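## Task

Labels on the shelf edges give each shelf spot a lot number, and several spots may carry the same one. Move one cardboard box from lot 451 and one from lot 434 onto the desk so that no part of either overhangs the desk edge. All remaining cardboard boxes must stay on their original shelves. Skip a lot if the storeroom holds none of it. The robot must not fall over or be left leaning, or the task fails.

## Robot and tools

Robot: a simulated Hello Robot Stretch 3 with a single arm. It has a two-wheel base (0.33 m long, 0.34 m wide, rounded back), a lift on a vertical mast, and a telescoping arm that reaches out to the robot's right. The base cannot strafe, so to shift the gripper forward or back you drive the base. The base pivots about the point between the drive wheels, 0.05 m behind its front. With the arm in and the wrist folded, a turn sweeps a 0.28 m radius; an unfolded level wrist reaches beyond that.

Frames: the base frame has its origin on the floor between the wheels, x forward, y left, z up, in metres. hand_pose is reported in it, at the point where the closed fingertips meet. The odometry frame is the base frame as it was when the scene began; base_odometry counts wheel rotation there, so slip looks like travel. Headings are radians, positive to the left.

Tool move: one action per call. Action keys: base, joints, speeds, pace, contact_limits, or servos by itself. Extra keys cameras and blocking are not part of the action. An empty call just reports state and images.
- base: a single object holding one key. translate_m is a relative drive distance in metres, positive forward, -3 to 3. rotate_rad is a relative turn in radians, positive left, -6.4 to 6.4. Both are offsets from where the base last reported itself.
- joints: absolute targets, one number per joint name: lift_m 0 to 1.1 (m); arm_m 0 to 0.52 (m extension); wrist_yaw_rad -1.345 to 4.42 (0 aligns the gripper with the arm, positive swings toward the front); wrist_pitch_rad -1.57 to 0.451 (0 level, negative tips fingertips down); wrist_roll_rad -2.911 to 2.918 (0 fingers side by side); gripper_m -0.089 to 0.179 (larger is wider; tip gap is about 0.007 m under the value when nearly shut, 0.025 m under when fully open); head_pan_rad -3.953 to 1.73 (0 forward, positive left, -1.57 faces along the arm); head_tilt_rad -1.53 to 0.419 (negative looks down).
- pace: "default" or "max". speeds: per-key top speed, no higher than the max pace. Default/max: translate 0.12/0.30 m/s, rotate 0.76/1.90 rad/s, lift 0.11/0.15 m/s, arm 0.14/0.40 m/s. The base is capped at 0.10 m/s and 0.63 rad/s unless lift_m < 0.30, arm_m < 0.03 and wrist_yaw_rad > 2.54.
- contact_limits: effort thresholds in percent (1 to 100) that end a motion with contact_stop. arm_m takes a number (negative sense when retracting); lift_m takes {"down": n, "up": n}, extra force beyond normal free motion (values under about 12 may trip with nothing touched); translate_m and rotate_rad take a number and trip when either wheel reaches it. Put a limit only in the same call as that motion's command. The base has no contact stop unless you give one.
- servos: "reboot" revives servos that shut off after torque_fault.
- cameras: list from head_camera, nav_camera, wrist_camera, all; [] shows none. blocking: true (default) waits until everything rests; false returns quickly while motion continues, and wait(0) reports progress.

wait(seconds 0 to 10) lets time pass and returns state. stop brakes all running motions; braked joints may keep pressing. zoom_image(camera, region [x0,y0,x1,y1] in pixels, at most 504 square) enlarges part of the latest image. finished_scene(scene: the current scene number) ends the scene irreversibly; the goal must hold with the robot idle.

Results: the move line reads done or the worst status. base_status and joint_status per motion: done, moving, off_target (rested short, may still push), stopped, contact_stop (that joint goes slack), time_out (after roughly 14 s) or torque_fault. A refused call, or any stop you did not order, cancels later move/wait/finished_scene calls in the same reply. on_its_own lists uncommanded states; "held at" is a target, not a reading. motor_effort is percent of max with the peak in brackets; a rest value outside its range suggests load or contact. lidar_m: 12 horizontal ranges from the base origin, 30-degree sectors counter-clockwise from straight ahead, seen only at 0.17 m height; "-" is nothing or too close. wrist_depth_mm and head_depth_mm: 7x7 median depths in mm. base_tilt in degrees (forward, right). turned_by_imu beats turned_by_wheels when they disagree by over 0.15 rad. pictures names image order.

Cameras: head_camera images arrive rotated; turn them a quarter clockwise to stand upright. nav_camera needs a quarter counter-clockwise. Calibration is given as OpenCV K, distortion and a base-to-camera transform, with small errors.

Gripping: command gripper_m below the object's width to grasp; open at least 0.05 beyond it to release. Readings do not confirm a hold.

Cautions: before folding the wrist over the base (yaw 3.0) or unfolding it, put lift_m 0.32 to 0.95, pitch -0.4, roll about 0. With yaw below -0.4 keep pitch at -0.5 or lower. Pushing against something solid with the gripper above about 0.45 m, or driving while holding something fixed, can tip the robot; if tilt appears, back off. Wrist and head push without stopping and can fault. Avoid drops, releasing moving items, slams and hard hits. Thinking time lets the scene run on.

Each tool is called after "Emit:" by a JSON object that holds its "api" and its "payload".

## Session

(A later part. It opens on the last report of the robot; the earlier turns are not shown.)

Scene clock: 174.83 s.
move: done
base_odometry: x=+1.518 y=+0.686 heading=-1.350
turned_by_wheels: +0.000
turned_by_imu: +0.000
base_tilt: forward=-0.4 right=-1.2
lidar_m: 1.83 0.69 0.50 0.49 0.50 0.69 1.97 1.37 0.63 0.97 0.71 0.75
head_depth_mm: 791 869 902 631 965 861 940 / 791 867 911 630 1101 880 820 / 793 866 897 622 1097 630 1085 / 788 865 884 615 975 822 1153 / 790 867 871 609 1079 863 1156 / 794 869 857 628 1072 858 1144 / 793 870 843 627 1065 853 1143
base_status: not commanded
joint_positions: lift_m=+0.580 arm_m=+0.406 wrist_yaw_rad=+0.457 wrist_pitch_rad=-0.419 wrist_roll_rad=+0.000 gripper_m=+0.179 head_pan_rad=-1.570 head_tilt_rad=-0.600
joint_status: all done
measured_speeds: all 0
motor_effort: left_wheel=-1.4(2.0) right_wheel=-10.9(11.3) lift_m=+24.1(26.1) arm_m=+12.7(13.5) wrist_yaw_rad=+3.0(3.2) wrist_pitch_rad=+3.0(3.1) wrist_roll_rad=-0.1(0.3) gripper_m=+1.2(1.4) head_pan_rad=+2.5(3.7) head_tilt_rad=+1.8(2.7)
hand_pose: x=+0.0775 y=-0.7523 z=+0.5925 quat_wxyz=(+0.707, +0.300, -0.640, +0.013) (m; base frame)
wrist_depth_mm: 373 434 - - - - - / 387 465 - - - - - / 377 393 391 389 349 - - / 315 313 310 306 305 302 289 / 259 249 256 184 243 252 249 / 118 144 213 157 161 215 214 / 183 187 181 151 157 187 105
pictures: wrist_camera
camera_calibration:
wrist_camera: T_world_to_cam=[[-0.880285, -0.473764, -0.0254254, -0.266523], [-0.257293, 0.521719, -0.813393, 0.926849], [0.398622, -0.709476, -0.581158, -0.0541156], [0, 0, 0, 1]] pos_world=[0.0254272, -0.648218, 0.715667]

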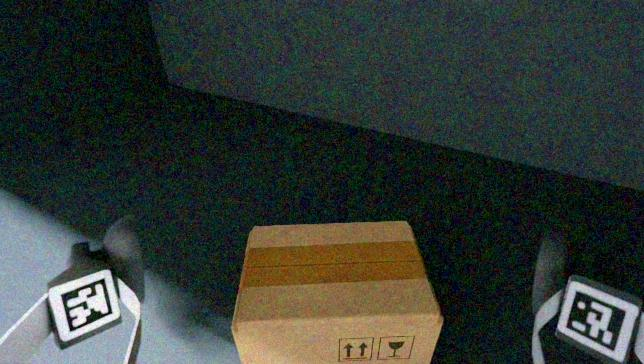

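Emit:
{"api": "move", "payload": {"joints": {"lift_m": 0.552, "arm_m": 0.41}, "cameras": []}}

Emit:
{"api": "move", "payload": {"joints": {"gripper_m": 0.06}, "cameras": ["wrist_camera"]}}

Emit:
{"api": "move", "payload": {"joints": {"lift_m": 0.62}, "cameras": ["wrist_camera"]}}

Scene clock: 181.77 s.
move: done
base_odometry: x=+1.518 y=+0.686 heading=-1.350
turned_by_wheels: +0.000
turned_by_imu: +0.000
base_tilt: forward=-0.3 right=-1.1
lidar_m: 1.82 0.69 0.50 0.49 0.51 0.69 1.97 1.37 0.63 0.97 0.71 0.75
head_depth_mm: 788 867 897 634 962 861 946 / 790 869 914 627 1101 878 1091 / 788 867 897 621 1102 664 1080 / 790 869 886 615 1085 801 1156 / 788 869 871 607 1079 847 1149 / 789 868 857 629 1074 862 1147 / 790 870 846 626 1063 855 1138
base_status: not commanded
joint_positions: lift_m=+0.552 arm_m=+0.410 wrist_yaw_rad=+0.457 wrist_pitch_rad=-0.419 wrist_roll_rad=+0.000 gripper_m=+0.179 head_pan_rad=-1.570 head_tilt_rad=-0.600
joint_status: all done
measured_speeds: all 0
motor_effort: left_wheel=-1.3(2.0) right_wheel=-10.4(11.6) lift_m=+23.3(26.7) arm_m=+13.2(14.9) wrist_yaw_rad=+2.1(3.3) wrist_pitch_rad=+3.0(3.1) wrist_roll_rad=-0.1(0.3) gripper_m=+0.9(1.0) head_pan_rad=+2.7(3.0) head_tilt_rad=+0.9(1.8)
hand_pose: x=+0.0775 y=-0.7563 z=+0.5645 quat_wxyz=(+0.707, +0.300, -0.640, +0.013) (m; base frame)
wrist_depth_mm: 370 434 - - - - - / 383 426 420 - - - - / 338 334 332 328 324 305 - / 266 264 261 261 258 255 253 / 219 217 155 140 148 212 212 / 118 144 129 130 130 181 180 / 154 161 153 143 150 158 107
pictures: none
No camera images: "cameras" was empty.

Scene clock: 183.50 s.
move: done
base_odometry: x=+1.518 y=+0.686 heading=-1.350
turned_by_wheels: +0.000
turned_by_imu: +0.000
base_tilt: forward=-0.3 right=-1.3
lidar_m: 1.83 0.69 0.50 0.49 0.51 0.69 1.97 1.37 0.63 0.97 0.71 0.75
head_depth_mm: 788 865 896 634 963 861 939 / 790 868 912 627 1102 877 1095 / 791 867 897 621 1097 663 1085 / 789 867 887 614 1088 803 1157 / 792 867 872 608 1081 861 1151 / 791 871 856 629 1068 860 1146 / 791 866 845 627 1061 854 1140
base_status: not commanded
joint_positions: lift_m=+0.552 arm_m=+0.410 wrist_yaw_rad=+0.459 wrist_pitch_rad=-0.417 wrist_roll_rad=+0.000 gripper_m=+0.061 head_pan_rad=-1.570 head_tilt_rad=-0.600
joint_status: all done
measured_speeds: all 0
motor_effort: left_wheel=-1.6(1.8) right_wheel=-10.5(11.5) lift_m=+24.8(24.8) arm_m=+11.3(13.3) wrist_yaw_rad=+1.3(3.2) wrist_pitch_rad=+2.6(3.1) wrist_roll_rad=+0.0(0.3) gripper_m=-13.1(85.8) head_pan_rad=+2.5(2.9) head_tilt_rad=+0.6(2.1)
hand_pose: x=+0.0779 y=-0.7563 z=+0.5649 quat_wxyz=(+0.707, +0.300, -0.640, +0.014) (m; base frame)
wrist_depth_mm: 372 435 - - - - - / 384 430 425 - - - - / 339 336 333 329 324 306 - / 267 267 263 176 258 256 256 / 220 218 145 140 145 212 212 / 187 181 135 138 132 177 180 / 167 98 154 153 155 126 162
pictures: wrist_camera
camera_calibration:
wrist_camera: T_world_to_cam=[[-0.879478, -0.475259, -0.0254306, -0.269895], [-0.257399, 0.519908, -0.814519, 0.905915], [0.400329, -0.709806, -0.579579, -0.0744621], [0, 0, 0, 1]] pos_world=[0.0256246, -0.652116, 0.687865]

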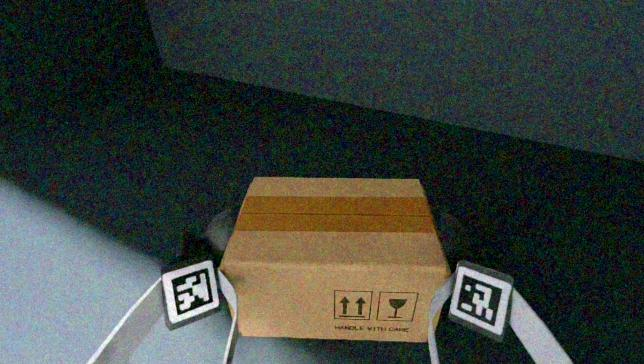

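Scene clock: 184.97 s.
move: done
base_odometry: x=+1.518 y=+0.686 heading=-1.350
turned_by_wheels: +0.000
turned_by_imu: +0.000
base_tilt: forward=-0.3 right=-1.2
lidar_m: 1.83 0.69 0.50 0.49 0.51 0.69 1.97 1.37 0.63 0.97 0.71 0.75
head_depth_mm: 789 867 898 634 960 862 941 / 790 866 910 627 1103 855 461 / 788 867 898 622 685 802 1138 / 789 867 883 616 743 849 1157 / 788 867 874 609 974 864 1151 / 792 867 858 630 1070 858 1152 / 793 866 842 627 1066 853 1143
base_status: not commanded
joint_positions: lift_m=+0.620 arm_m=+0.410 wrist_yaw_rad=+0.459 wrist_pitch_rad=-0.421 wrist_roll_rad=+0.000 gripper_m=+0.061 head_pan_rad=-1.570 head_tilt_rad=-0.600
joint_status: all done
measured_speeds: all 0
motor_effort: left_wheel=-1.5(2.1) right_wheel=-10.6(11.1) lift_m=+31.6(33.7) arm_m=+9.8(11.2) wrist_yaw_rad=+1.4(2.0) wrist_pitch_rad=+3.5(3.6) wrist_roll_rad=+0.0(0.3) gripper_m=-12.2(13.4) head_pan_rad=+2.3(2.8) head_tilt_rad=+0.7(1.6)
hand_pose: x=+0.0777 y=-0.7559 z=+0.6320 quat_wxyz=(+0.707, +0.301, -0.639, +0.013) (m; base frame)
wrist_depth_mm: 369 438 - - - - - / 385 462 - - - - - / 398 457 450 - - - - / 379 381 378 373 355 341 - / 316 315 149 141 146 305 301 / 268 261 135 138 133 253 261 / 241 221 155 154 218 217 227
pictures: wrist_camera
camera_calibration:
wrist_camera: T_world_to_cam=[[-0.87952, -0.475171, -0.025625, -0.26797], [-0.258857, 0.522929, -0.81212, 0.961177], [0.399296, -0.707642, -0.582928, -0.0313172], [0, 0, 0, 1]] pos_world=[0.0256269, -0.652121, 0.755468]

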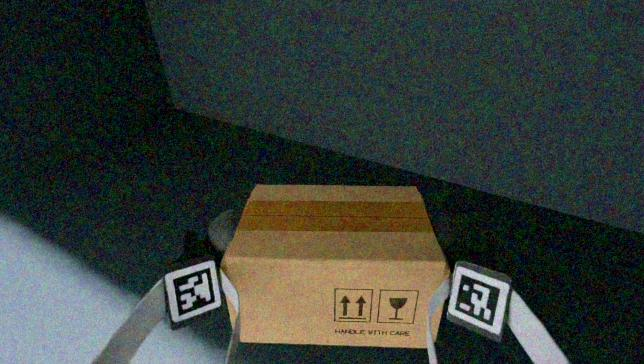

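Emit:
{"api": "move", "payload": {"joints": {"arm_m": 0.0}, "speeds": {"arm_m": 0.25}, "cameras": []}}

Emit:
{"api": "move", "payload": {"base": {"translate_m": -0.9}, "joints": {"wrist_yaw_rad": 1.57, "lift_m": 0.85}, "pace": "max", "cameras": []}}

Emit:
{"api": "move", "payload": {"base": {"translate_m": -0.86}, "pace": "max", "cameras": ["wrist_camera"]}}

Scene clock: 204.40 s.
move: done
base_odometry: x=+1.518 y=+0.686 heading=-1.350
turned_by_wheels: +0.000
turned_by_imu: +0.000
base_tilt: forward=-0.3 right=-1.2
lidar_m: 1.83 0.69 0.50 0.49 0.51 0.70 1.96 1.37 0.63 0.97 0.71 0.75
head_depth_mm: 786 866 897 636 964 862 942 / 788 865 914 629 1100 881 1132 / 791 867 898 622 1094 876 1165 / 791 868 886 615 1089 869 1154 / 791 868 873 610 1076 866 613 / 792 869 861 629 1073 863 1139 / 792 868 847 627 1064 852 1142
base_status: not commanded
joint_positions: lift_m=+0.620 arm_m=+0.001 wrist_yaw_rad=+0.459 wrist_pitch_rad=-0.422 wrist_roll_rad=+0.000 gripper_m=+0.061 head_pan_rad=-1.570 head_tilt_rad=-0.600
joint_status: all done
measured_speeds: all 0
motor_effort: left_wheel=-1.2(2.1) right_wheel=-10.3(11.6) lift_m=+31.5(32.0) arm_m=-12.7(14.6) wrist_yaw_rad=+1.2(2.1) wrist_pitch_rad=+3.5(3.7) wrist_roll_rad=-0.2(0.3) gripper_m=-12.5(13.0) head_pan_rad=+1.8(2.6) head_tilt_rad=-0.6(1.2)
hand_pose: x=+0.0776 y=-0.3464 z=+0.6319 quat_wxyz=(+0.707, +0.301, -0.639, +0.013) (m; base frame)
wrist_depth_mm: - 460 - - - - - / - 491 - - - - 548 / - 528 481 474 468 465 462 / - - 435 392 370 371 368 / - - 149 141 146 319 308 / 906 124 134 138 133 122 289 / 818 764 155 150 148 - -
pictures: none
No camera images: "cameras" was empty.

Scene clock: 214.37 s.
move: done
base_odometry: x=+1.320 y=+1.564 heading=-1.349
turned_by_wheels: +0.000
turned_by_imu: +0.000
base_tilt: forward=-0.3 right=-1.1
lidar_m: 1.86 0.70 0.51 0.49 0.51 0.70 1.45 1.51 0.65 0.96 0.67 0.74
head_depth_mm: 784 858 914 633 1037 885 809 / 784 862 911 630 1108 880 - / 783 860 904 623 1096 875 297 / 784 863 886 617 1091 864 1107 / 785 864 877 609 1079 862 1148 / 785 859 857 602 1074 860 1145 / 786 864 846 598 1061 859 1140
base_status: done
joint_positions: lift_m=+0.850 arm_m=+0.001 wrist_yaw_rad=+1.567 wrist_pitch_rad=-0.422 wrist_roll_rad=+0.000 gripper_m=+0.061 head_pan_rad=-1.570 head_tilt_rad=-0.600
joint_status: all done
measured_speeds: all 0
motor_effort: left_wheel=-0.4(10.1) right_wheel=-10.3(14.4) lift_m=+24.8(34.6) arm_m=-7.0(13.0) wrist_yaw_rad=+2.4(7.2) wrist_pitch_rad=+3.6(3.7) wrist_roll_rad=+0.1(0.3) gripper_m=-12.1(13.0) head_pan_rad=+1.2(2.3) head_tilt_rad=-2.8(2.9)
hand_pose: x=+0.2025 y=-0.1464 z=+0.8618 quat_wxyz=(+0.595, +0.593, -0.385, +0.383) (m; base frame)
wrist_depth_mm: - - - - - - - / - - - - - - - / - - - - - - - / - - - - - - - / - - 149 140 146 - - / - - 135 138 133 125 - / - 925 959 154 966 - -
pictures: none
No camera images: "cameras" was empty.

Scene clock: 223.93 s.
move: done
base_odometry: x=+1.131 y=+2.403 heading=-1.349
turned_by_wheels: +0.000
turned_by_imu: +0.000
base_tilt: forward=-0.3 right=-1.1
lidar_m: 1.88 0.71 0.52 0.50 0.52 0.62 0.60 0.62 0.86 2.42 0.66 1.37
head_depth_mm: 1776 1726 1678 1633 1610 1454 1332 / 2614 2529 2465 2266 1873 1480 - / 2710 2962 3234 2463 1846 1478 296 / 2663 2951 3204 2474 1840 1465 1198 / 2688 2965 3142 2434 1838 1469 1226 / 2698 2919 3181 2415 1805 1452 1218 / 2720 2886 3135 2401 1692 1318 1185
base_status: done
joint_positions: lift_m=+0.850 arm_m=+0.001 wrist_yaw_rad=+1.567 wrist_pitch_rad=-0.422 wrist_roll_rad=+0.000 gripper_m=+0.061 head_pan_rad=-1.570 head_tilt_rad=-0.600
joint_status: not commanded
measured_speeds: all 0
motor_effort: left_wheel=-5.4(10.3) right_wheel=-4.7(14.7) lift_m=+25.1(25.9) arm_m=-1.4(7.4) wrist_yaw_rad=+2.1(3.6) wrist_pitch_rad=+3.6(3.8) wrist_roll_rad=-0.1(0.5) gripper_m=-12.2(12.9) head_pan_rad=+0.3(2.0) head_tilt_rad=-4.3(4.8)
hand_pose: x=+0.2025 y=-0.1464 z=+0.8618 quat_wxyz=(+0.595, +0.593, -0.385, +0.383) (m; base frame)
wrist_depth_mm: - - - - - - - / - - - - - - - / - - - - - - - / - - - - - - - / - - 149 141 146 - - / - - 134 138 133 - - / - 905 984 154 977 125 -
pictures: wrist_camera
camera_calibration:
wrist_camera: T_world_to_cam=[[0.0332375, -0.99912, -0.025585, -0.12432], [-0.584197, 0.00134897, -0.811611, 0.850482], [0.810931, 0.0419226, -0.583638, 0.511086], [0, 0, 0, 1]] pos_world=[0.0865259, -0.146784, 0.985369]

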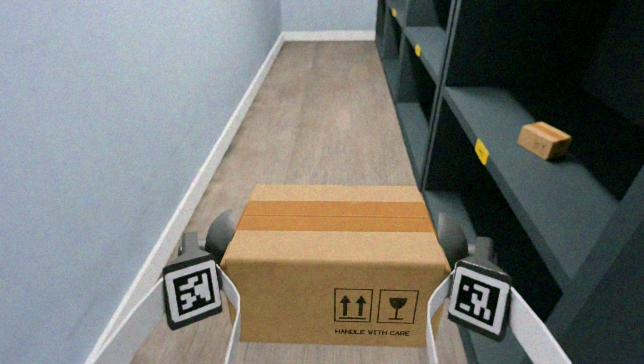

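Emit:
{"api": "move", "payload": {"base": {"rotate_rad": -1.6}, "joints": {"head_pan_rad": 0.3, "head_tilt_rad": -0.5}, "pace": "max", "cameras": ["nav_camera"]}}

Emit:
{"api": "move", "payload": {"base": {"translate_m": 1.3}, "pace": "max", "cameras": ["nav_camera"]}}

Scene clock: 237.83 s.
move: done
base_odometry: x=+1.131 y=+2.403 heading=-2.949
turned_by_wheels: -1.600
turned_by_imu: -1.574
base_tilt: forward=-0.2 right=-1.2
lidar_m: 2.27 0.66 1.35 2.00 0.72 0.52 0.50 0.52 0.62 0.60 0.62 0.85
head_depth_mm: 2599 2763 2966 3052 2130 1624 1329 / 2661 2827 3112 3001 2110 1624 1321 / 2729 2967 3134 2977 2103 1610 1315 / 2819 3030 3142 2929 2072 1610 1298 / 2852 3087 3239 2774 1893 1493 1300 / 730 775 825 884 949 1029 1123 / 610 638 673 712 755 812 917
base_status: done
joint_positions: lift_m=+0.850 arm_m=+0.001 wrist_yaw_rad=+1.567 wrist_pitch_rad=-0.422 wrist_roll_rad=+0.000 gripper_m=+0.061 head_pan_rad=+0.301 head_tilt_rad=-0.500
joint_status: all done
measured_speeds: all 0
motor_effort: left_wheel=+8.1(12.0) right_wheel=-9.3(14.1) lift_m=+26.8(26.8) arm_m=-6.4(6.4) wrist_yaw_rad=+1.0(3.3) wrist_pitch_rad=+3.6(3.7) wrist_roll_rad=-0.1(0.3) gripper_m=-12.5(12.9) head_pan_rad=-3.4(6.0) head_tilt_rad=+4.0(6.5)
hand_pose: x=+0.2025 y=-0.1464 z=+0.8618 quat_wxyz=(+0.595, +0.593, -0.385, +0.383) (m; base frame)
wrist_depth_mm: - - - - - - 576 / - - - - - - 579 / - - - - - - 573 / - - - - - - 578 / - - 149 141 146 - 581 / - - 134 139 133 122 571 / - 124 967 154 968 126 580
pictures: nav_camera (sideways)
camera_calibration:
nav_camera: T_world_to_cam=[[0.430464, 0.15149, 0.889804, -1.11747], [0.312494, -0.949861, 0.0105381, 0.0345438], [0.846787, 0.273522, -0.456221, 0.541829], [0, 0, 0, 1]] pos_world=[0.0114206, 0.0538943, 1.24116]

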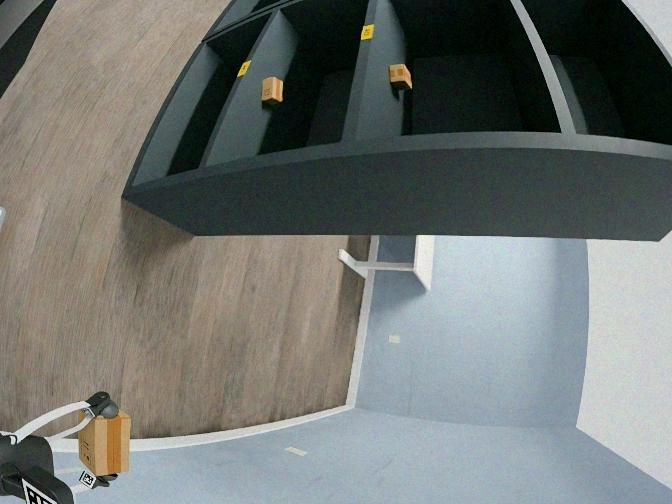

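Scene clock: 251.80 s.
move: done
base_odometry: x=-0.145 y=+2.154 heading=-2.949
turned_by_wheels: +0.000
turned_by_imu: +0.000
base_tilt: forward=-0.4 right=-1.3
lidar_m: 1.96 1.71 2.35 1.32 0.54 0.60 1.79 0.84 0.62 0.59 0.61 0.84
head_depth_mm: 1562 1676 1791 1953 2050 1644 1319 / 1606 1708 1854 2018 2085 1628 1320 / 1644 1762 1905 2105 2088 1613 1306 / 1693 1830 1982 2179 2065 1603 1306 / 1739 1893 2032 2256 2052 1594 1295 / 1792 1945 2036 1848 1950 1574 1301 / 1854 2009 2121 2416 2037 1573 1286
base_status: done
joint_positions: lift_m=+0.850 arm_m=+0.001 wrist_yaw_rad=+1.567 wrist_pitch_rad=-0.422 wrist_roll_rad=+0.000 gripper_m=+0.061 head_pan_rad=+0.300 head_tilt_rad=-0.500
joint_status: not commanded
measured_speeds: all 0
motor_effort: left_wheel=+3.5(13.0) right_wheel=+5.2(10.6) lift_m=+26.9(28.0) arm_m=-0.9(13.0) wrist_yaw_rad=+2.1(3.3) wrist_pitch_rad=+3.6(3.8) wrist_roll_rad=+0.0(0.3) gripper_m=-12.3(13.1) head_pan_rad=-3.0(3.8) head_tilt_rad=+3.6(4.9)
hand_pose: x=+0.2025 y=-0.1464 z=+0.8618 quat_wxyz=(+0.595, +0.593, -0.385, +0.383) (m; base frame)
wrist_depth_mm: - - - - - - 563 / - - - - - - 565 / - - - - - - 569 / - - - - - - 561 / - - 149 141 146 - 562 / - 124 135 138 133 122 564 / - 978 985 154 966 126 561
pictures: nav_camera (sideways)
camera_calibration:
nav_camera: T_world_to_cam=[[0.430626, 0.150998, 0.88981, -1.11749], [0.311471, -0.950198, 0.0105082, 0.0345742], [0.847082, 0.272624, -0.456211, 0.541779], [0, 0, 0, 1]] pos_world=[0.0115199, 0.0538883, 1.24116]

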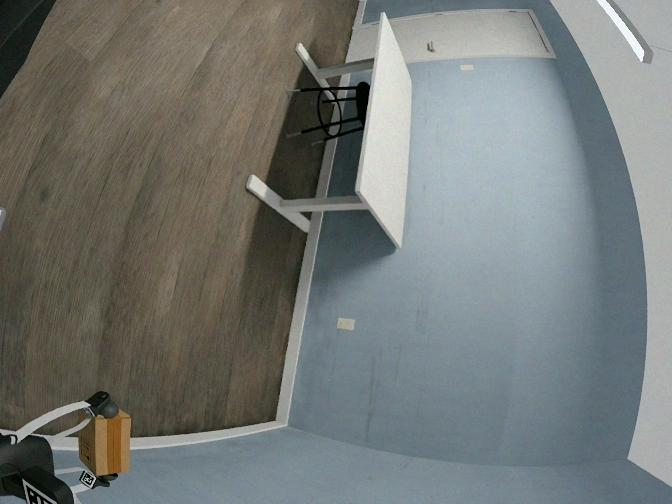

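Emit:
{"api": "move", "payload": {"base": {"translate_m": 0.7}, "pace": "max", "cameras": []}}

Emit:
{"api": "move", "payload": {"base": {"rotate_rad": 1.6}, "joints": {"head_pan_rad": -1.2, "head_tilt_rad": -0.6}, "pace": "max", "cameras": ["nav_camera"]}}

Emit:
{"api": "move", "payload": {"base": {"translate_m": 0.95}, "joints": {"head_pan_rad": -1.57, "head_tilt_rad": -0.6}, "pace": "max", "cameras": ["head_camera"]}}

Scene clock: 270.03 s.
move: done
base_odometry: x=-0.832 y=+2.020 heading=-2.949
turned_by_wheels: +0.000
turned_by_imu: +0.000
base_tilt: forward=-0.4 right=-1.3
lidar_m: 1.26 1.16 1.15 3.66 1.46 1.11 2.36 0.84 0.61 0.59 0.61 0.83
head_depth_mm: 997 1065 1151 1249 1366 1489 1331 / 1022 1101 1184 1287 1417 1523 1310 / 1049 1134 1224 1337 1481 1556 1316 / 1085 1168 1265 1387 1531 1597 1300 / 1113 1200 1315 1434 1610 1582 1294 / 1147 1246 1365 1497 1673 1584 1289 / 1186 1283 1415 1460 1736 1546 1286
base_status: done
joint_positions: lift_m=+0.850 arm_m=+0.001 wrist_yaw_rad=+1.567 wrist_pitch_rad=-0.422 wrist_roll_rad=+0.000 gripper_m=+0.061 head_pan_rad=+0.300 head_tilt_rad=-0.500
joint_status: not commanded
measured_speeds: all 0
motor_effort: left_wheel=+7.8(12.0) right_wheel=+0.7(10.1) lift_m=+28.8(28.8) arm_m=+10.0(10.0) wrist_yaw_rad=+2.0(3.0) wrist_pitch_rad=+3.6(3.7) wrist_roll_rad=+0.0(0.3) gripper_m=-12.2(12.9) head_pan_rad=-2.5(4.0) head_tilt_rad=+3.0(4.6)
hand_pose: x=+0.2025 y=-0.1464 z=+0.8618 quat_wxyz=(+0.595, +0.593, -0.385, +0.383) (m; base frame)
wrist_depth_mm: - - - - - - 564 / - - - - - - 557 / - - - - - - 561 / - - - - - - 557 / - - 149 141 146 - 559 / - 124 134 138 133 122 556 / - 981 977 154 964 125 549
pictures: none
No camera images: "cameras" was empty.

Scene clock: 273.53 s.
move: done
base_odometry: x=-0.832 y=+2.020 heading=-1.349
turned_by_wheels: +1.600
turned_by_imu: +1.574
base_tilt: forward=-0.2 right=-1.3
lidar_m: 3.67 1.43 1.11 2.22 0.83 0.61 0.59 0.61 0.84 1.26 1.16 1.16
head_depth_mm: 1000 1089 1185 1310 1466 1502 1309 / 1032 1129 1235 1373 1545 1483 1264 / 1075 1174 1294 1447 1633 1484 1235 / 1115 1218 1355 1511 1688 1472 1237 / 1161 1271 1424 1587 1756 1457 1252 / 1207 1333 1445 1680 1770 1450 1215 / 1255 1394 1488 1240 1441 1452 399
base_status: done
joint_positions: lift_m=+0.850 arm_m=+0.001 wrist_yaw_rad=+1.567 wrist_pitch_rad=-0.422 wrist_roll_rad=+0.000 gripper_m=+0.061 head_pan_rad=-1.201 head_tilt_rad=-0.600
joint_status: all done
measured_speeds: all 0
motor_effort: left_wheel=-8.7(12.8) right_wheel=+7.9(12.2) lift_m=+28.6(29.2) arm_m=+4.2(10.8) wrist_yaw_rad=+1.8(3.4) wrist_pitch_rad=+3.7(3.8) wrist_roll_rad=-0.1(0.4) gripper_m=-12.6(12.9) head_pan_rad=+3.3(5.5) head_tilt_rad=-5.1(7.4)
hand_pose: x=+0.2025 y=-0.1464 z=+0.8618 quat_wxyz=(+0.595, +0.593, -0.385, +0.383) (m; base frame)
wrist_depth_mm: - - - - - - - / - - - - - - - / - - - - - - - / - - - - - - - / - - 149 141 146 - - / - 124 135 138 134 - - / - 984 977 154 963 951 -
pictures: nav_camera (sideways)
camera_calibration:
nav_camera: T_world_to_cam=[[0.212082, -0.499809, 0.839769, -1.0509], [-0.925769, -0.377987, 0.00883308, 0.044286], [0.313007, -0.779306, -0.542872, 0.657862], [0, 0, 0, 1]] pos_world=[0.0579592, 0.0041683, 1.23925]

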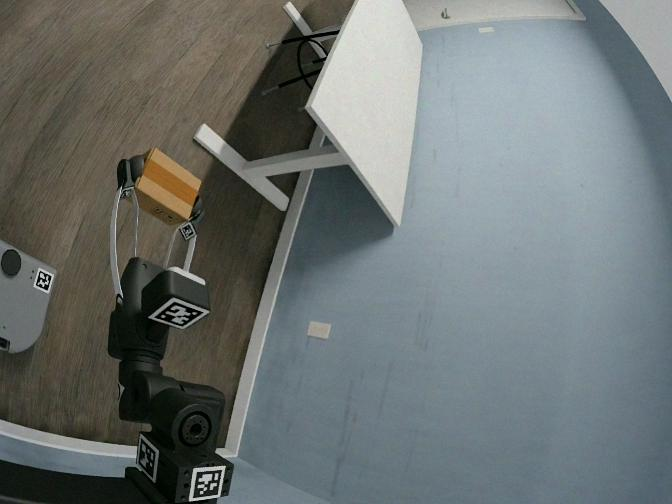

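Scene clock: 284.00 s.
move: done
base_odometry: x=-0.623 y=+1.094 heading=-1.349
turned_by_wheels: +0.000
turned_by_imu: +0.000
base_tilt: forward=-0.3 right=-1.0
lidar_m: 2.74 1.42 1.05 1.01 1.05 1.58 1.53 1.58 1.32 0.82 0.85 0.92
head_depth_mm: 1044 1150 1273 1426 1640 1458 1342 / 1047 1145 1276 1385 839 729 - / 1046 1145 1276 1110 828 724 296 / 1045 1142 1269 1096 820 723 1200 / 1046 1144 1272 1089 816 1349 1225 / 1044 1148 1274 1080 809 1338 1216 / 1046 1150 1278 1063 804 1186 1212
base_status: done
joint_positions: lift_m=+0.850 arm_m=+0.001 wrist_yaw_rad=+1.567 wrist_pitch_rad=-0.422 wrist_roll_rad=+0.000 gripper_m=+0.061 head_pan_rad=-1.570 head_tilt_rad=-0.600
joint_status: all done
measured_speeds: all 0
motor_effort: left_wheel=+1.9(9.3) right_wheel=+7.1(13.7) lift_m=+29.0(30.3) arm_m=-12.9(13.5) wrist_yaw_rad=+2.2(3.1) wrist_pitch_rad=+3.7(3.8) wrist_roll_rad=-0.2(0.4) gripper_m=-12.3(12.9) head_pan_rad=+4.0(4.2) head_tilt_rad=-4.2(6.9)
hand_pose: x=+0.2025 y=-0.1464 z=+0.8618 quat_wxyz=(+0.595, +0.593, -0.385, +0.383) (m; base frame)
wrist_depth_mm: - - - - - - - / - - - - - - - / - - - - - - - / - - - - - - - / - - 149 141 146 - - / - 124 135 138 133 869 - / - 974 963 155 969 977 -
pictures: head_camera (sideways)
camera_calibration:
head_camera: T_world_to_cam=[[-0.046741, 0.520158, -0.85279, 1.12529], [0.997499, -0.021003, -0.0674832, 0.0813503], [-0.053013, -0.853812, -0.517875, 0.629848], [0, 0, 0, 1]] pos_world=[0.00484053, -0.045848, 1.29131]

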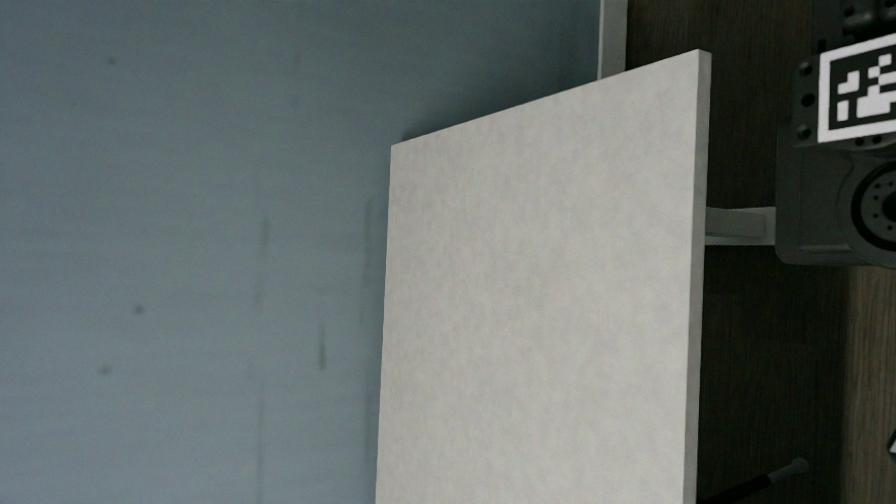

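Emit:
{"api": "move", "payload": {"joints": {"wrist_yaw_rad": 0.0, "arm_m": 0.34}, "cameras": []}}

Emit:
{"api": "move", "payload": {"joints": {"lift_m": 0.75}, "cameras": ["wrist_camera"]}}

Emit:
{"api": "move", "payload": {"joints": {"lift_m": 0.728}, "speeds": {"lift_m": 0.03}, "cameras": ["wrist_camera"]}}

Scene clock: 299.07 s.
move: done
base_odometry: x=-0.623 y=+1.094 heading=-1.349
turned_by_wheels: +0.000
turned_by_imu: +0.000
base_tilt: forward=-0.2 right=-1.1
lidar_m: 2.74 1.42 1.05 1.01 1.05 1.58 1.53 1.59 1.31 0.82 0.85 0.92
head_depth_mm: 1048 1141 1276 1423 360 288 - / 1045 1146 1277 451 348 706 1238 / 1041 1146 1270 490 772 724 1240 / 1041 1149 1271 513 792 720 1223 / 1047 1152 1270 1089 815 1341 1216 / 1045 1145 1275 1076 810 1343 1216 / 1048 1139 1269 1069 806 1185 1207
base_status: not commanded
joint_positions: lift_m=+0.850 arm_m=+0.340 wrist_yaw_rad=+0.003 wrist_pitch_rad=-0.422 wrist_roll_rad=+0.000 gripper_m=+0.061 head_pan_rad=-1.570 head_tilt_rad=-0.600
joint_status: all done
measured_speeds: all 0
motor_effort: left_wheel=+1.9(2.9) right_wheel=+6.9(7.6) lift_m=+29.8(30.7) arm_m=+12.6(14.8) wrist_yaw_rad=-3.5(8.1) wrist_pitch_rad=+3.7(3.7) wrist_roll_rad=+0.3(0.4) gripper_m=-12.4(12.9) head_pan_rad=+3.4(3.9) head_tilt_rad=-2.9(4.2)
hand_pose: x=-0.0208 y=-0.7089 z=+0.8618 quat_wxyz=(+0.692, +0.149, -0.691, -0.147) (m; base frame)
wrist_depth_mm: - - - - - - - / - - - - - - - / - - - - - - - / - - - 176 - - - / - - 149 141 146 - - / - - 135 138 133 122 - / - - 148 150 148 - -
pictures: none
No camera images: "cameras" was empty.

Scene clock: 300.80 s.
move: done
base_odometry: x=-0.623 y=+1.094 heading=-1.349
turned_by_wheels: +0.000
turned_by_imu: +0.000
base_tilt: forward=-0.4 right=-1.1
lidar_m: 2.75 1.42 1.05 1.01 1.05 1.58 1.53 1.59 1.31 0.82 0.85 0.92
head_depth_mm: 1044 1143 1262 1426 1633 1460 316 / 1039 1150 1274 1388 755 381 331 / 1045 1142 1274 1112 539 724 1239 / 1042 1142 1277 1098 564 720 1219 / 1044 1150 1271 1090 812 1352 1226 / 1043 1145 1274 1077 811 1344 1211 / 1042 1152 1276 1067 804 1183 1214
base_status: not commanded
joint_positions: lift_m=+0.750 arm_m=+0.340 wrist_yaw_rad=+0.003 wrist_pitch_rad=-0.422 wrist_roll_rad=+0.000 gripper_m=+0.061 head_pan_rad=-1.570 head_tilt_rad=-0.600
joint_status: all done
measured_speeds: all 0
motor_effort: left_wheel=+2.5(2.7) right_wheel=+6.1(7.5) lift_m=+24.9(28.8) arm_m=+10.7(13.0) wrist_yaw_rad=-4.0(4.3) wrist_pitch_rad=+3.7(3.7) wrist_roll_rad=-0.1(0.4) gripper_m=-12.0(12.8) head_pan_rad=+2.8(3.8) head_tilt_rad=-2.1(3.6)
hand_pose: x=-0.0208 y=-0.7089 z=+0.7618 quat_wxyz=(+0.692, +0.149, -0.691, -0.147) (m; base frame)
wrist_depth_mm: - - - - - - - / - - - - - - - / - - - - - - - / - - - 176 - - - / - - 149 141 146 - - / - - 135 139 134 122 - / - - 149 150 148 - -
pictures: wrist_camera
camera_calibration:
wrist_camera: T_world_to_cam=[[-0.998883, -0.0396969, -0.0256263, -0.0228128], [-0.00239887, 0.584265, -0.811559, 1.0649], [0.0471889, -0.810592, -0.583708, 0.0372155], [0, 0, 0, 1]] pos_world=[-0.0219889, -0.592923, 0.885369]

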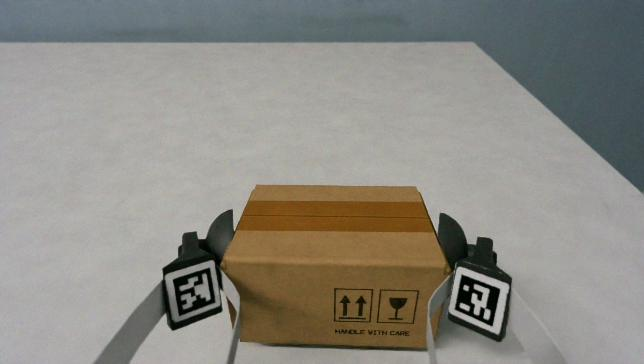

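Scene clock: 301.97 s.
move: done
base_odometry: x=-0.623 y=+1.094 heading=-1.349
turned_by_wheels: +0.000
turned_by_imu: +0.000
base_tilt: forward=-0.3 right=-1.2
lidar_m: 2.74 1.42 1.05 1.01 1.05 1.58 1.53 1.59 1.32 0.83 0.85 0.92
head_depth_mm: 1042 1144 1270 1423 1631 1461 1217 / 1045 1148 1274 1384 783 396 352 / 1039 1148 1269 1110 550 703 1234 / 1043 1145 1276 1102 577 721 1230 / 1044 1151 1276 1091 816 1350 1226 / 1042 1149 1272 1076 812 1343 1221 / 1041 1144 1275 1070 803 1186 1214
base_status: not commanded
joint_positions: lift_m=+0.728 arm_m=+0.340 wrist_yaw_rad=+0.003 wrist_pitch_rad=-0.379 wrist_roll_rad=+0.000 gripper_m=+0.061 head_pan_rad=-1.570 head_tilt_rad=-0.600
joint_status: all done
measured_speeds: all 0
motor_effort: left_wheel=+2.2(2.6) right_wheel=+6.7(7.7) lift_m=+19.4(24.7) arm_m=+8.5(10.6) wrist_yaw_rad=-3.9(4.3) wrist_pitch_rad=-4.3(4.6) wrist_roll_rad=-0.1(0.3) gripper_m=-12.5(12.7) head_pan_rad=+3.6(3.6) head_tilt_rad=-2.2(3.4)
hand_pose: x=-0.0208 y=-0.7141 z=+0.7495 quat_wxyz=(+0.695, +0.135, -0.694, -0.133) (m; base frame)
wrist_depth_mm: - - - - - - - / - - - - - - - / - - - - - - - / - - - 169 167 - - / - - 144 143 147 - - / - - 136 139 134 122 - / - - 151 153 152 - -
pictures: wrist_camera
camera_calibration:
wrist_camera: T_world_to_cam=[[-0.998883, -0.0407061, -0.0239896, -0.0252805], [-0.00229762, 0.548971, -0.835838, 1.05093], [0.0471933, -0.83485, -0.548451, -0.0179827], [0, 0, 0, 1]] pos_world=[-0.021989, -0.59297, 0.867935]

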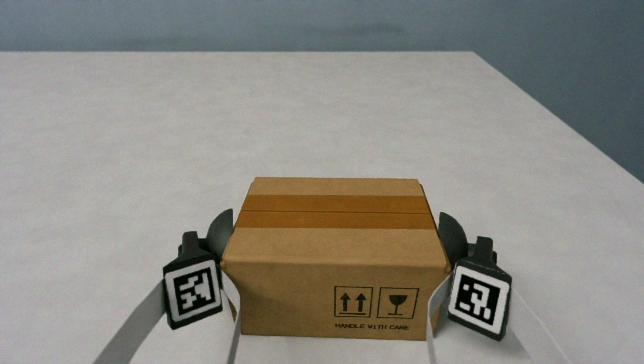

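Emit:
{"api": "move", "payload": {"joints": {"lift_m": 0.734}, "cameras": []}}

Emit:
{"api": "move", "payload": {"joints": {"gripper_m": 0.179}, "cameras": ["wrist_camera"]}}

Emit:
{"api": "move", "payload": {"joints": {"lift_m": 0.83}, "pace": "max", "cameras": []}}

Emit:
{"api": "move", "payload": {"joints": {"arm_m": 0.0}, "pace": "max", "cameras": ["head_camera"]}}

Emit:
{"api": "move", "payload": {"joints": {"wrist_yaw_rad": 3.0, "gripper_m": 0.04, "wrist_pitch_rad": -0.42}, "pace": "max", "cameras": []}}

Emit:
{"api": "move", "payload": {"joints": {"lift_m": 0.29}, "pace": "max", "cameras": []}}

Emit:
{"api": "move", "payload": {"base": {"translate_m": 2.07}, "pace": "max", "cameras": []}}

Emit:
{"api": "move", "payload": {"base": {"rotate_rad": 1.6}, "joints": {"lift_m": 0.62, "head_tilt_rad": -0.6, "wrist_pitch_rad": -0.4}, "pace": "max", "cameras": ["head_camera", "nav_camera"]}}

Scene clock: 327.60 s.
move: done
base_odometry: x=-0.623 y=+1.094 heading=-1.349
turned_by_wheels: +0.000
turned_by_imu: +0.000
base_tilt: forward=-0.3 right=-1.2
lidar_m: 2.74 1.42 1.05 1.01 1.05 1.58 1.53 1.59 1.32 0.83 0.85 0.92
head_depth_mm: 1045 1136 1271 1429 1637 1456 1193 / 1044 1147 1275 1389 781 394 346 / 1043 1149 1268 1109 545 703 1240 / 1044 1149 1274 1100 572 721 1223 / 1042 1148 1266 1091 817 1341 1218 / 1047 1150 1272 1072 811 1339 1218 / 1048 1151 1278 1063 805 1188 1215
base_status: not commanded
joint_positions: lift_m=+0.734 arm_m=+0.340 wrist_yaw_rad=+0.003 wrist_pitch_rad=-0.400 wrist_roll_rad=+0.000 gripper_m=+0.061 head_pan_rad=-1.570 head_tilt_rad=-0.600
joint_status: all done
measured_speeds: all 0
motor_effort: left_wheel=+2.4(2.5) right_wheel=+6.1(7.6) lift_m=+29.4(31.1) arm_m=+3.5(4.5) wrist_yaw_rad=-2.7(3.9) wrist_pitch_rad=-0.3(4.3) wrist_roll_rad=-0.2(0.3) gripper_m=-12.4(12.7) head_pan_rad=+3.5(3.5) head_tilt_rad=-3.1(3.1)
hand_pose: x=-0.0209 y=-0.7116 z=+0.7507 quat_wxyz=(+0.693, +0.142, -0.692, -0.140) (m; base frame)
wrist_depth_mm: - - - - - - - / - - - - - - - / - - - - - - - / - - - 168 167 - - / - - 144 143 145 - - / - - 134 139 134 122 - / - - 153 153 152 - -
pictures: none
No camera images: "cameras" was empty.

Scene clock: 329.33 s.
move: done
base_odometry: x=-0.623 y=+1.094 heading=-1.349
turned_by_wheels: +0.000
turned_by_imu: +0.000
base_tilt: forward=-0.2 right=-1.1
lidar_m: 2.74 1.43 1.05 1.01 1.05 1.58 1.53 1.59 1.32 0.82 0.85 0.92
head_depth_mm: 1049 1146 1274 1419 1635 1458 1197 / 1040 1143 1271 1385 777 394 347 / 1047 1142 1273 1114 545 702 1238 / 1043 1149 1271 1104 572 719 1216 / 1048 1147 1274 1092 813 1339 1221 / 1044 1150 1271 1077 812 1347 1215 / 1045 1148 1275 1066 801 1178 1213
base_status: not commanded
joint_positions: lift_m=+0.734 arm_m=+0.340 wrist_yaw_rad=+0.003 wrist_pitch_rad=-0.412 wrist_roll_rad=+0.000 gripper_m=+0.179 head_pan_rad=-1.570 head_tilt_rad=-0.600
joint_status: all done
measured_speeds: all 0
motor_effort: left_wheel=+2.2(2.7) right_wheel=+7.0(7.6) lift_m=+27.7(30.3) arm_m=+0.7(3.9) wrist_yaw_rad=-2.6(4.4) wrist_pitch_rad=+1.8(1.9) wrist_roll_rad=+0.0(0.3) gripper_m=+0.5(84.8) head_pan_rad=+2.7(3.6) head_tilt_rad=-2.1(2.9)
hand_pose: x=-0.0209 y=-0.7101 z=+0.7480 quat_wxyz=(+0.693, +0.146, -0.692, -0.144) (m; base frame)
wrist_depth_mm: - - - - - - - / - - - - - - - / - - - - - - - / - - 163 169 167 - - / - 143 136 140 144 - - / - 126 141 140 137 - - / - - - 155 153 - 105
pictures: wrist_camera
camera_calibration:
wrist_camera: T_world_to_cam=[[-0.998888, -0.0398181, -0.0252522, -0.0235919], [-0.00229889, 0.576059, -0.817405, 1.05302], [0.0470942, -0.816438, -0.57551, 0.0179202], [0, 0, 0, 1]] pos_world=[-0.0219888, -0.592911, 0.870461]

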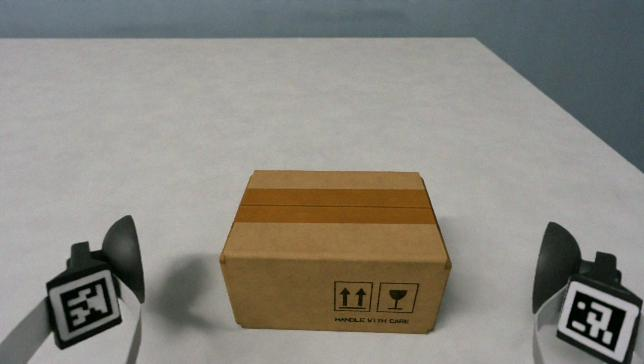

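Scene clock: 330.77 s.
move: done
base_odometry: x=-0.623 y=+1.094 heading=-1.349
turned_by_wheels: +0.000
turned_by_imu: +0.000
base_tilt: forward=-0.3 right=-1.2
lidar_m: 2.74 1.43 1.05 1.01 1.05 1.58 1.53 1.59 1.32 0.82 0.85 0.92
head_depth_mm: 1038 1147 1269 1422 1563 304 - / 1041 1149 1264 1360 376 681 1216 / 1043 1142 1278 500 748 724 1238 / 1043 1148 1267 608 766 718 1217 / 1042 1144 1280 1087 815 1346 1222 / 1045 1143 1273 1079 812 1343 1210 / 1046 1148 1275 1064 806 1187 1218
base_status: not commanded
joint_positions: lift_m=+0.830 arm_m=+0.340 wrist_yaw_rad=+0.003 wrist_pitch_rad=-0.413 wrist_roll_rad=+0.000 gripper_m=+0.179 head_pan_rad=-1.570 head_tilt_rad=-0.600
joint_status: all done
measured_speeds: all 0
motor_effort: left_wheel=+2.4(2.8) right_wheel=+6.5(7.8) lift_m=+30.6(33.1) arm_m=-1.1(1.7) wrist_yaw_rad=-3.0(4.3) wrist_pitch_rad=+1.9(2.1) wrist_roll_rad=+0.1(0.3) gripper_m=+0.7(1.1) head_pan_rad=+3.0(3.8) head_tilt_rad=-2.3(2.7)
hand_pose: x=-0.0209 y=-0.7100 z=+0.8437 quat_wxyz=(+0.693, +0.146, -0.691, -0.144) (m; base frame)
wrist_depth_mm: - - - - - - - / - - - - - - - / - - - - - - - / - - - - - - - / - 143 - - - - - / - 126 - 223 - - - / - - - 205 204 - 105
pictures: none
No camera images: "cameras" was empty.

Scene clock: 332.90 s.
move: done
base_odometry: x=-0.623 y=+1.094 heading=-1.349
turned_by_wheels: +0.000
turned_by_imu: +0.000
base_tilt: forward=-0.4 right=-1.2
lidar_m: 2.74 1.42 1.04 1.01 1.05 1.58 1.53 1.59 1.32 0.82 0.85 0.92
head_depth_mm: 1040 1144 1266 1433 1625 1461 1309 / 1044 1141 1274 1386 836 686 1304 / 1041 1142 1269 1106 829 701 1208 / 1047 1143 1272 1098 817 683 318 / 1046 1144 1276 1091 818 714 1187 / 1046 1145 1281 1076 809 709 1215 / 1042 1152 1280 1071 805 1193 1212
base_status: not commanded
joint_positions: lift_m=+0.830 arm_m=+0.001 wrist_yaw_rad=+0.003 wrist_pitch_rad=-0.414 wrist_roll_rad=+0.000 gripper_m=+0.179 head_pan_rad=-1.570 head_tilt_rad=-0.600
joint_status: all done
measured_speeds: all 0
motor_effort: left_wheel=+1.9(2.9) right_wheel=+6.8(7.7) lift_m=+24.3(30.8) arm_m=-12.9(14.7) wrist_yaw_rad=-3.1(4.5) wrist_pitch_rad=+2.2(2.2) wrist_roll_rad=+0.0(0.3) gripper_m=+0.4(1.0) head_pan_rad=+3.3(3.6) head_tilt_rad=-1.3(2.7)
hand_pose: x=-0.0209 y=-0.3704 z=+0.8436 quat_wxyz=(+0.692, +0.147, -0.691, -0.145) (m; base frame)
wrist_depth_mm: - - - - - - - / - - - - - - - / - - - 477 - - - / - - - - - - - / - 143 - - - - - / 122 140 - - - - - / 985 - - - - 975 105
pictures: head_camera (sideways)
camera_calibration:
head_camera: T_world_to_cam=[[-0.046741, 0.520158, -0.85279, 1.12529], [0.997499, -0.021003, -0.0674832, 0.0813503], [-0.053013, -0.853812, -0.517875, 0.629848], [0, 0, 0, 1]] pos_world=[0.00484053, -0.045848, 1.29131]

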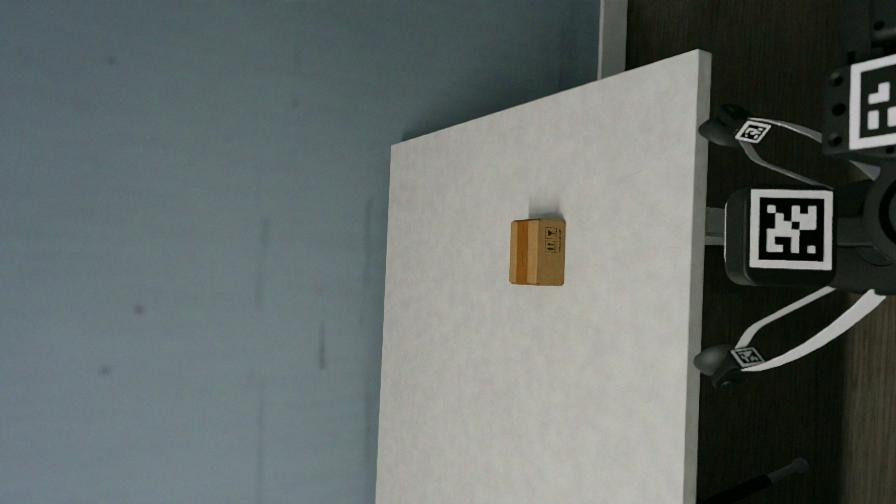

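Scene clock: 334.83 s.
move: done
base_odometry: x=-0.623 y=+1.094 heading=-1.349
turned_by_wheels: +0.000
turned_by_imu: +0.000
base_tilt: forward=-0.3 right=-1.2
lidar_m: 2.75 1.42 1.05 1.01 1.05 1.58 1.53 1.59 1.31 0.82 0.85 0.92
head_depth_mm: 1046 1144 1273 1428 1627 1461 1304 / 1045 1148 1275 1377 835 730 1298 / 1039 1145 1276 1114 831 724 1270 / 1040 1148 1273 1101 815 720 1255 / 1045 1155 1273 1085 820 1342 1255 / 1044 1147 1276 1077 813 1342 1218 / 1044 1151 1281 1066 804 1191 1214
base_status: not commanded
joint_positions: lift_m=+0.830 arm_m=+0.001 wrist_yaw_rad=+2.997 wrist_pitch_rad=-0.432 wrist_roll_rad=+0.000 gripper_m=+0.040 head_pan_rad=-1.570 head_tilt_rad=-0.600
joint_status: all done
measured_speeds: all 0
motor_effort: left_wheel=+2.1(2.7) right_wheel=+6.4(7.4) lift_m=+26.9(27.3) arm_m=-12.4(13.2) wrist_yaw_rad=+1.6(6.9) wrist_pitch_rad=+1.7(3.9) wrist_roll_rad=+0.0(0.3) gripper_m=-0.2(83.8) head_pan_rad=+3.0(3.5) head_tilt_rad=-1.6(2.4)
hand_pose: x=+0.0109 y=+0.0747 z=+0.8395 quat_wxyz=(+0.201, +0.699, +0.101, +0.678) (m; base frame)
wrist_depth_mm: - 137 - - - - - / - 149 - - - - - / - 162 - - - - - / - 185 - - - - - / - - 206 - - - - / - - 127 - 129 - - / - - 264 - 958 988 981
pictures: none
No camera images: "cameras" was empty.

Scene clock: 339.23 s.
move: done
base_odometry: x=-0.623 y=+1.094 heading=-1.349
turned_by_wheels: +0.000
turned_by_imu: +0.000
base_tilt: forward=-0.3 right=-1.2
lidar_m: 2.75 1.42 1.05 1.01 1.05 1.58 1.53 1.59 1.31 0.82 0.85 0.92
head_depth_mm: 1039 1149 1273 1422 1632 1447 1247 / 1042 1144 1274 1382 836 729 1242 / 1045 1147 1261 1110 830 726 1230 / 1045 1144 1272 1095 815 721 1230 / 1048 1145 1278 1092 815 1342 1221 / 1045 1151 1273 1076 808 1348 1214 / 1038 1148 1274 1067 804 1184 1207
base_status: not commanded
joint_positions: lift_m=+0.290 arm_m=+0.001 wrist_yaw_rad=+2.997 wrist_pitch_rad=-0.434 wrist_roll_rad=+0.000 gripper_m=+0.040 head_pan_rad=-1.570 head_tilt_rad=-0.600
joint_status: all done
measured_speeds: all 0
motor_effort: left_wheel=+2.3(2.8) right_wheel=+6.5(7.7) lift_m=+26.1(27.6) arm_m=-11.2(12.7) wrist_yaw_rad=+2.6(3.4) wrist_pitch_rad=+2.2(2.2) wrist_roll_rad=-0.3(0.4) gripper_m=+0.4(1.1) head_pan_rad=+2.5(3.3) head_tilt_rad=-0.5(2.0)
hand_pose: x=+0.0108 y=+0.0745 z=+0.2990 quat_wxyz=(+0.202, +0.699, +0.102, +0.678) (m; base frame)
wrist_depth_mm: - 137 161 - - - - / - 149 - - - - - / 935 163 847 886 860 867 863 / 733 189 224 714 690 694 680 / 605 577 205 574 563 583 581 / 514 511 127 306 130 496 494 / 288 283 263 275 427 438 438
pictures: none
No camera images: "cameras" was empty.

Scene clock: 347.57 s.
move: done
base_odometry: x=-0.169 y=-0.926 heading=-1.350
turned_by_wheels: +0.000
turned_by_imu: +0.001
base_tilt: forward=-0.2 right=-1.1
lidar_m: 0.69 1.19 1.02 0.99 1.03 1.42 3.55 1.23 1.28 1.28 1.09 1.18
head_depth_mm: 1046 1146 1273 1447 1650 1495 1245 / 1047 1149 1279 1429 1628 1497 1242 / 1049 1150 1274 1440 1648 1475 1236 / 1047 1153 1277 1440 1642 1471 1227 / 1047 1146 1275 1440 1646 1464 1228 / 1043 1154 1283 1440 1632 1461 1217 / 1040 1148 1290 1459 1634 1447 1214
base_status: done
joint_positions: lift_m=+0.290 arm_m=+0.001 wrist_yaw_rad=+2.997 wrist_pitch_rad=-0.434 wrist_roll_rad=+0.000 gripper_m=+0.040 head_pan_rad=-1.570 head_tilt_rad=-0.600
joint_status: not commanded
measured_speeds: all 0
motor_effort: left_wheel=-1.6(13.4) right_wheel=+5.8(13.7) lift_m=+24.8(30.9) arm_m=-8.0(11.6) wrist_yaw_rad=+2.1(3.4) wrist_pitch_rad=+2.1(2.3) wrist_roll_rad=-0.3(0.3) gripper_m=+0.3(1.1) head_pan_rad=+2.8(3.3) head_tilt_rad=+0.2(1.7)
hand_pose: x=+0.0107 y=+0.0745 z=+0.2990 quat_wxyz=(+0.202, +0.699, +0.102, +0.678) (m; base frame)
wrist_depth_mm: 887 137 - - - - - / - 149 - - - - - / 923 163 847 891 875 871 806 / 729 189 221 715 705 705 691 / 597 573 206 573 564 575 573 / 511 510 127 307 129 500 491 / 288 286 262 274 428 439 431
pictures: none
No camera images: "cameras" was empty.

Scene clock: 350.73 s.
move: done
base_odometry: x=-0.169 y=-0.926 heading=+0.250
turned_by_wheels: +1.600
turned_by_imu: +1.573
base_tilt: forward=-0.3 right=-1.2
lidar_m: 0.99 1.03 1.44 3.54 1.23 1.31 1.28 1.10 1.18 0.69 1.20 1.02
head_depth_mm: 933 1019 921 1275 1083 1338 1206 / 937 1027 911 1281 1107 1325 1195 / 933 1023 894 1275 1096 1314 1205 / 568 702 707 1017 1016 1314 1182 / 567 628 699 1238 1005 1266 1192 / 941 1038 856 1266 1073 1338 1188 / 938 1033 844 1272 1059 1325 1193
base_status: done
joint_positions: lift_m=+0.620 arm_m=+0.001 wrist_yaw_rad=+2.997 wrist_pitch_rad=-0.419 wrist_roll_rad=+0.000 gripper_m=+0.040 head_pan_rad=-1.570 head_tilt_rad=-0.600
joint_status: all done
measured_speeds: all 0
motor_effort: left_wheel=-6.1(14.2) right_wheel=+7.6(13.5) lift_m=+27.2(34.9) arm_m=-12.1(13.4) wrist_yaw_rad=+1.4(3.3) wrist_pitch_rad=+2.9(5.3) wrist_roll_rad=-0.1(0.3) gripper_m=+0.5(0.9) head_pan_rad=+2.5(2.9) head_tilt_rad=+0.2(0.9)
hand_pose: x=+0.0110 y=+0.0765 z=+0.6325 quat_wxyz=(+0.197, +0.700, +0.097, +0.680) (m; base frame)
wrist_depth_mm: - 137 - - - - - / - 148 - - - - - / - 162 - - - - - / - 183 - - - - - / - - 203 - - - - / 931 916 127 866 129 896 879 / 800 814 262 785 766 783 782
pictures: head_camera (sideways), nav_camera (sideways)
camera_calibration:
head_camera: T_world_to_cam=[[-0.046741, 0.520158, -0.85279, 1.12529], [0.997499, -0.021003, -0.0674832, 0.0813503], [-0.053013, -0.853812, -0.517875, 0.629848], [0, 0, 0, 1]] pos_world=[0.00484053, -0.045848, 1.29131]
nav_camera: T_world_to_cam=[[0.0175174, -0.542695, 0.839747, -1.0497], [-0.999788, -0.0185749, 0.0088517, 0.0448015], [0.0107945, -0.839725, -0.542905, 0.659722], [0, 0, 0, 1]] pos_world=[0.0560587, -0.0148496, 1.23925]

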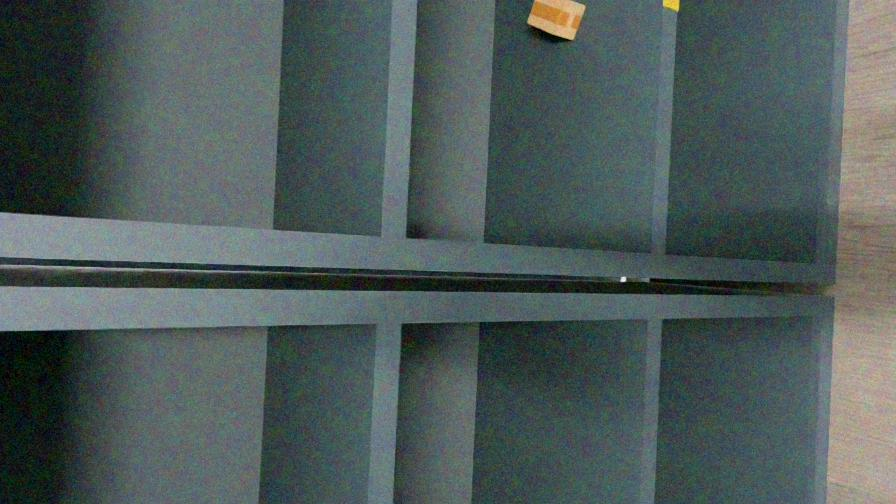

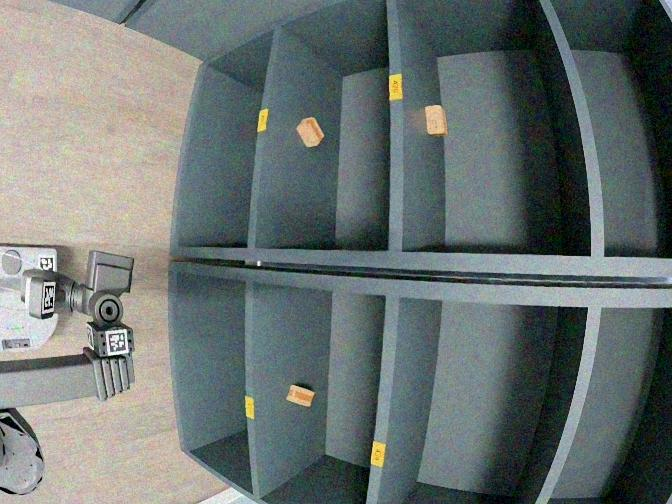

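Emit:
{"api": "zoom_image", "payload": {"camera": "nav_camera", "region": [220, 50, 460, 170]}}

Emit:
{"api": "move", "payload": {"base": {"translate_m": 0.42}, "pace": "max", "joints": {"wrist_yaw_rad": 0.0, "gripper_m": 0.179}, "cameras": ["head_camera", "wrist_camera"]}}

Scaled by 2.100 from the camera's 672x504 image, which has a finer 792x594 frame.

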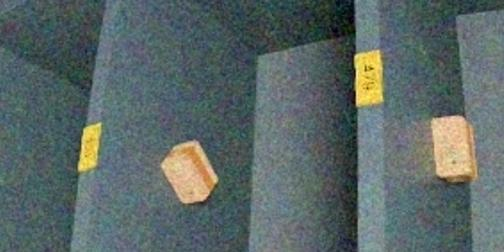

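Scene clock: 365.87 s.
move: done
base_odometry: x=+0.238 y=-0.822 heading=+0.250
turned_by_wheels: +0.000
turned_by_imu: +0.000
base_tilt: forward=-0.3 right=-1.3
lidar_m: 0.57 0.60 0.84 2.48 2.09 1.54 1.69 1.44 0.78 1.15 0.79 0.59
head_depth_mm: 930 993 862 889 928 1018 1202 / 940 1034 913 1266 1104 1280 1196 / 943 1040 901 1281 1093 1354 1205 / 947 1039 884 1275 1082 1340 1197 / 950 1041 875 1280 1079 1333 1202 / 946 1043 859 1283 1073 1334 1210 / 953 1046 851 1279 1064 1326 1193
base_status: done
joint_positions: lift_m=+0.620 arm_m=+0.001 wrist_yaw_rad=+0.003 wrist_pitch_rad=-0.419 wrist_roll_rad=+0.000 gripper_m=+0.179 head_pan_rad=-1.570 head_tilt_rad=-0.600
joint_status: all done
measured_speeds: all 0
motor_effort: left_wheel=+3.0(9.6) right_wheel=+5.6(13.8) lift_m=+31.2(31.2) arm_m=-2.2(8.4) wrist_yaw_rad=-2.4(8.3) wrist_pitch_rad=+3.0(3.1) wrist_roll_rad=+0.0(0.3) gripper_m=+0.6(85.0) head_pan_rad=+1.8(2.8) head_tilt_rad=+0.4(1.7)
hand_pose: x=-0.0208 y=-0.3699 z=+0.6325 quat_wxyz=(+0.692, +0.148, -0.691, -0.146) (m; base frame)
wrist_depth_mm: - - - - - - - / - - - - - - - / - - - - - - 486 / - - - - - - 547 / - 146 - - - - 573 / - 126 - - - 774 - / - 778 769 781 765 749 105
pictures: head_camera (sideways), wrist_camera
camera_calibration:
head_camera: T_world_to_cam=[[-0.046741, 0.520158, -0.85279, 1.12529], [0.997499, -0.021003, -0.0674832, 0.0813503], [-0.053013, -0.853812, -0.517875, 0.629848], [0, 0, 0, 1]] pos_world=[0.00484053, -0.045848, 1.29131]
wrist_camera: T_world_to_cam=[[-0.998883, -0.0397918, -0.0254892, -0.012791], [-0.00240192, 0.581446, -0.813581, 0.762151], [0.0471945, -0.812611, -0.580892, 0.233986], [0, 0, 0, 1]] pos_world=[-0.0219889, -0.253519, 0.755666]

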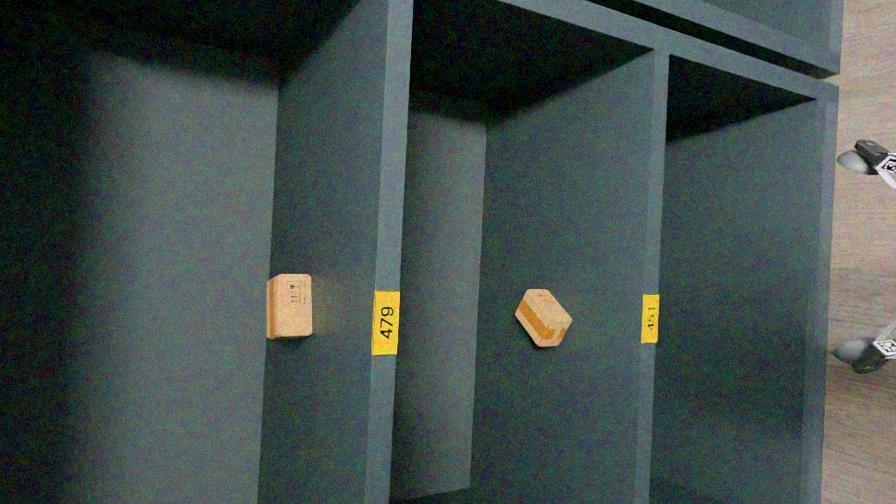

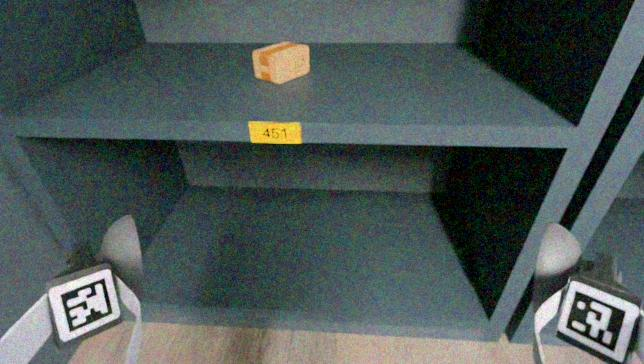

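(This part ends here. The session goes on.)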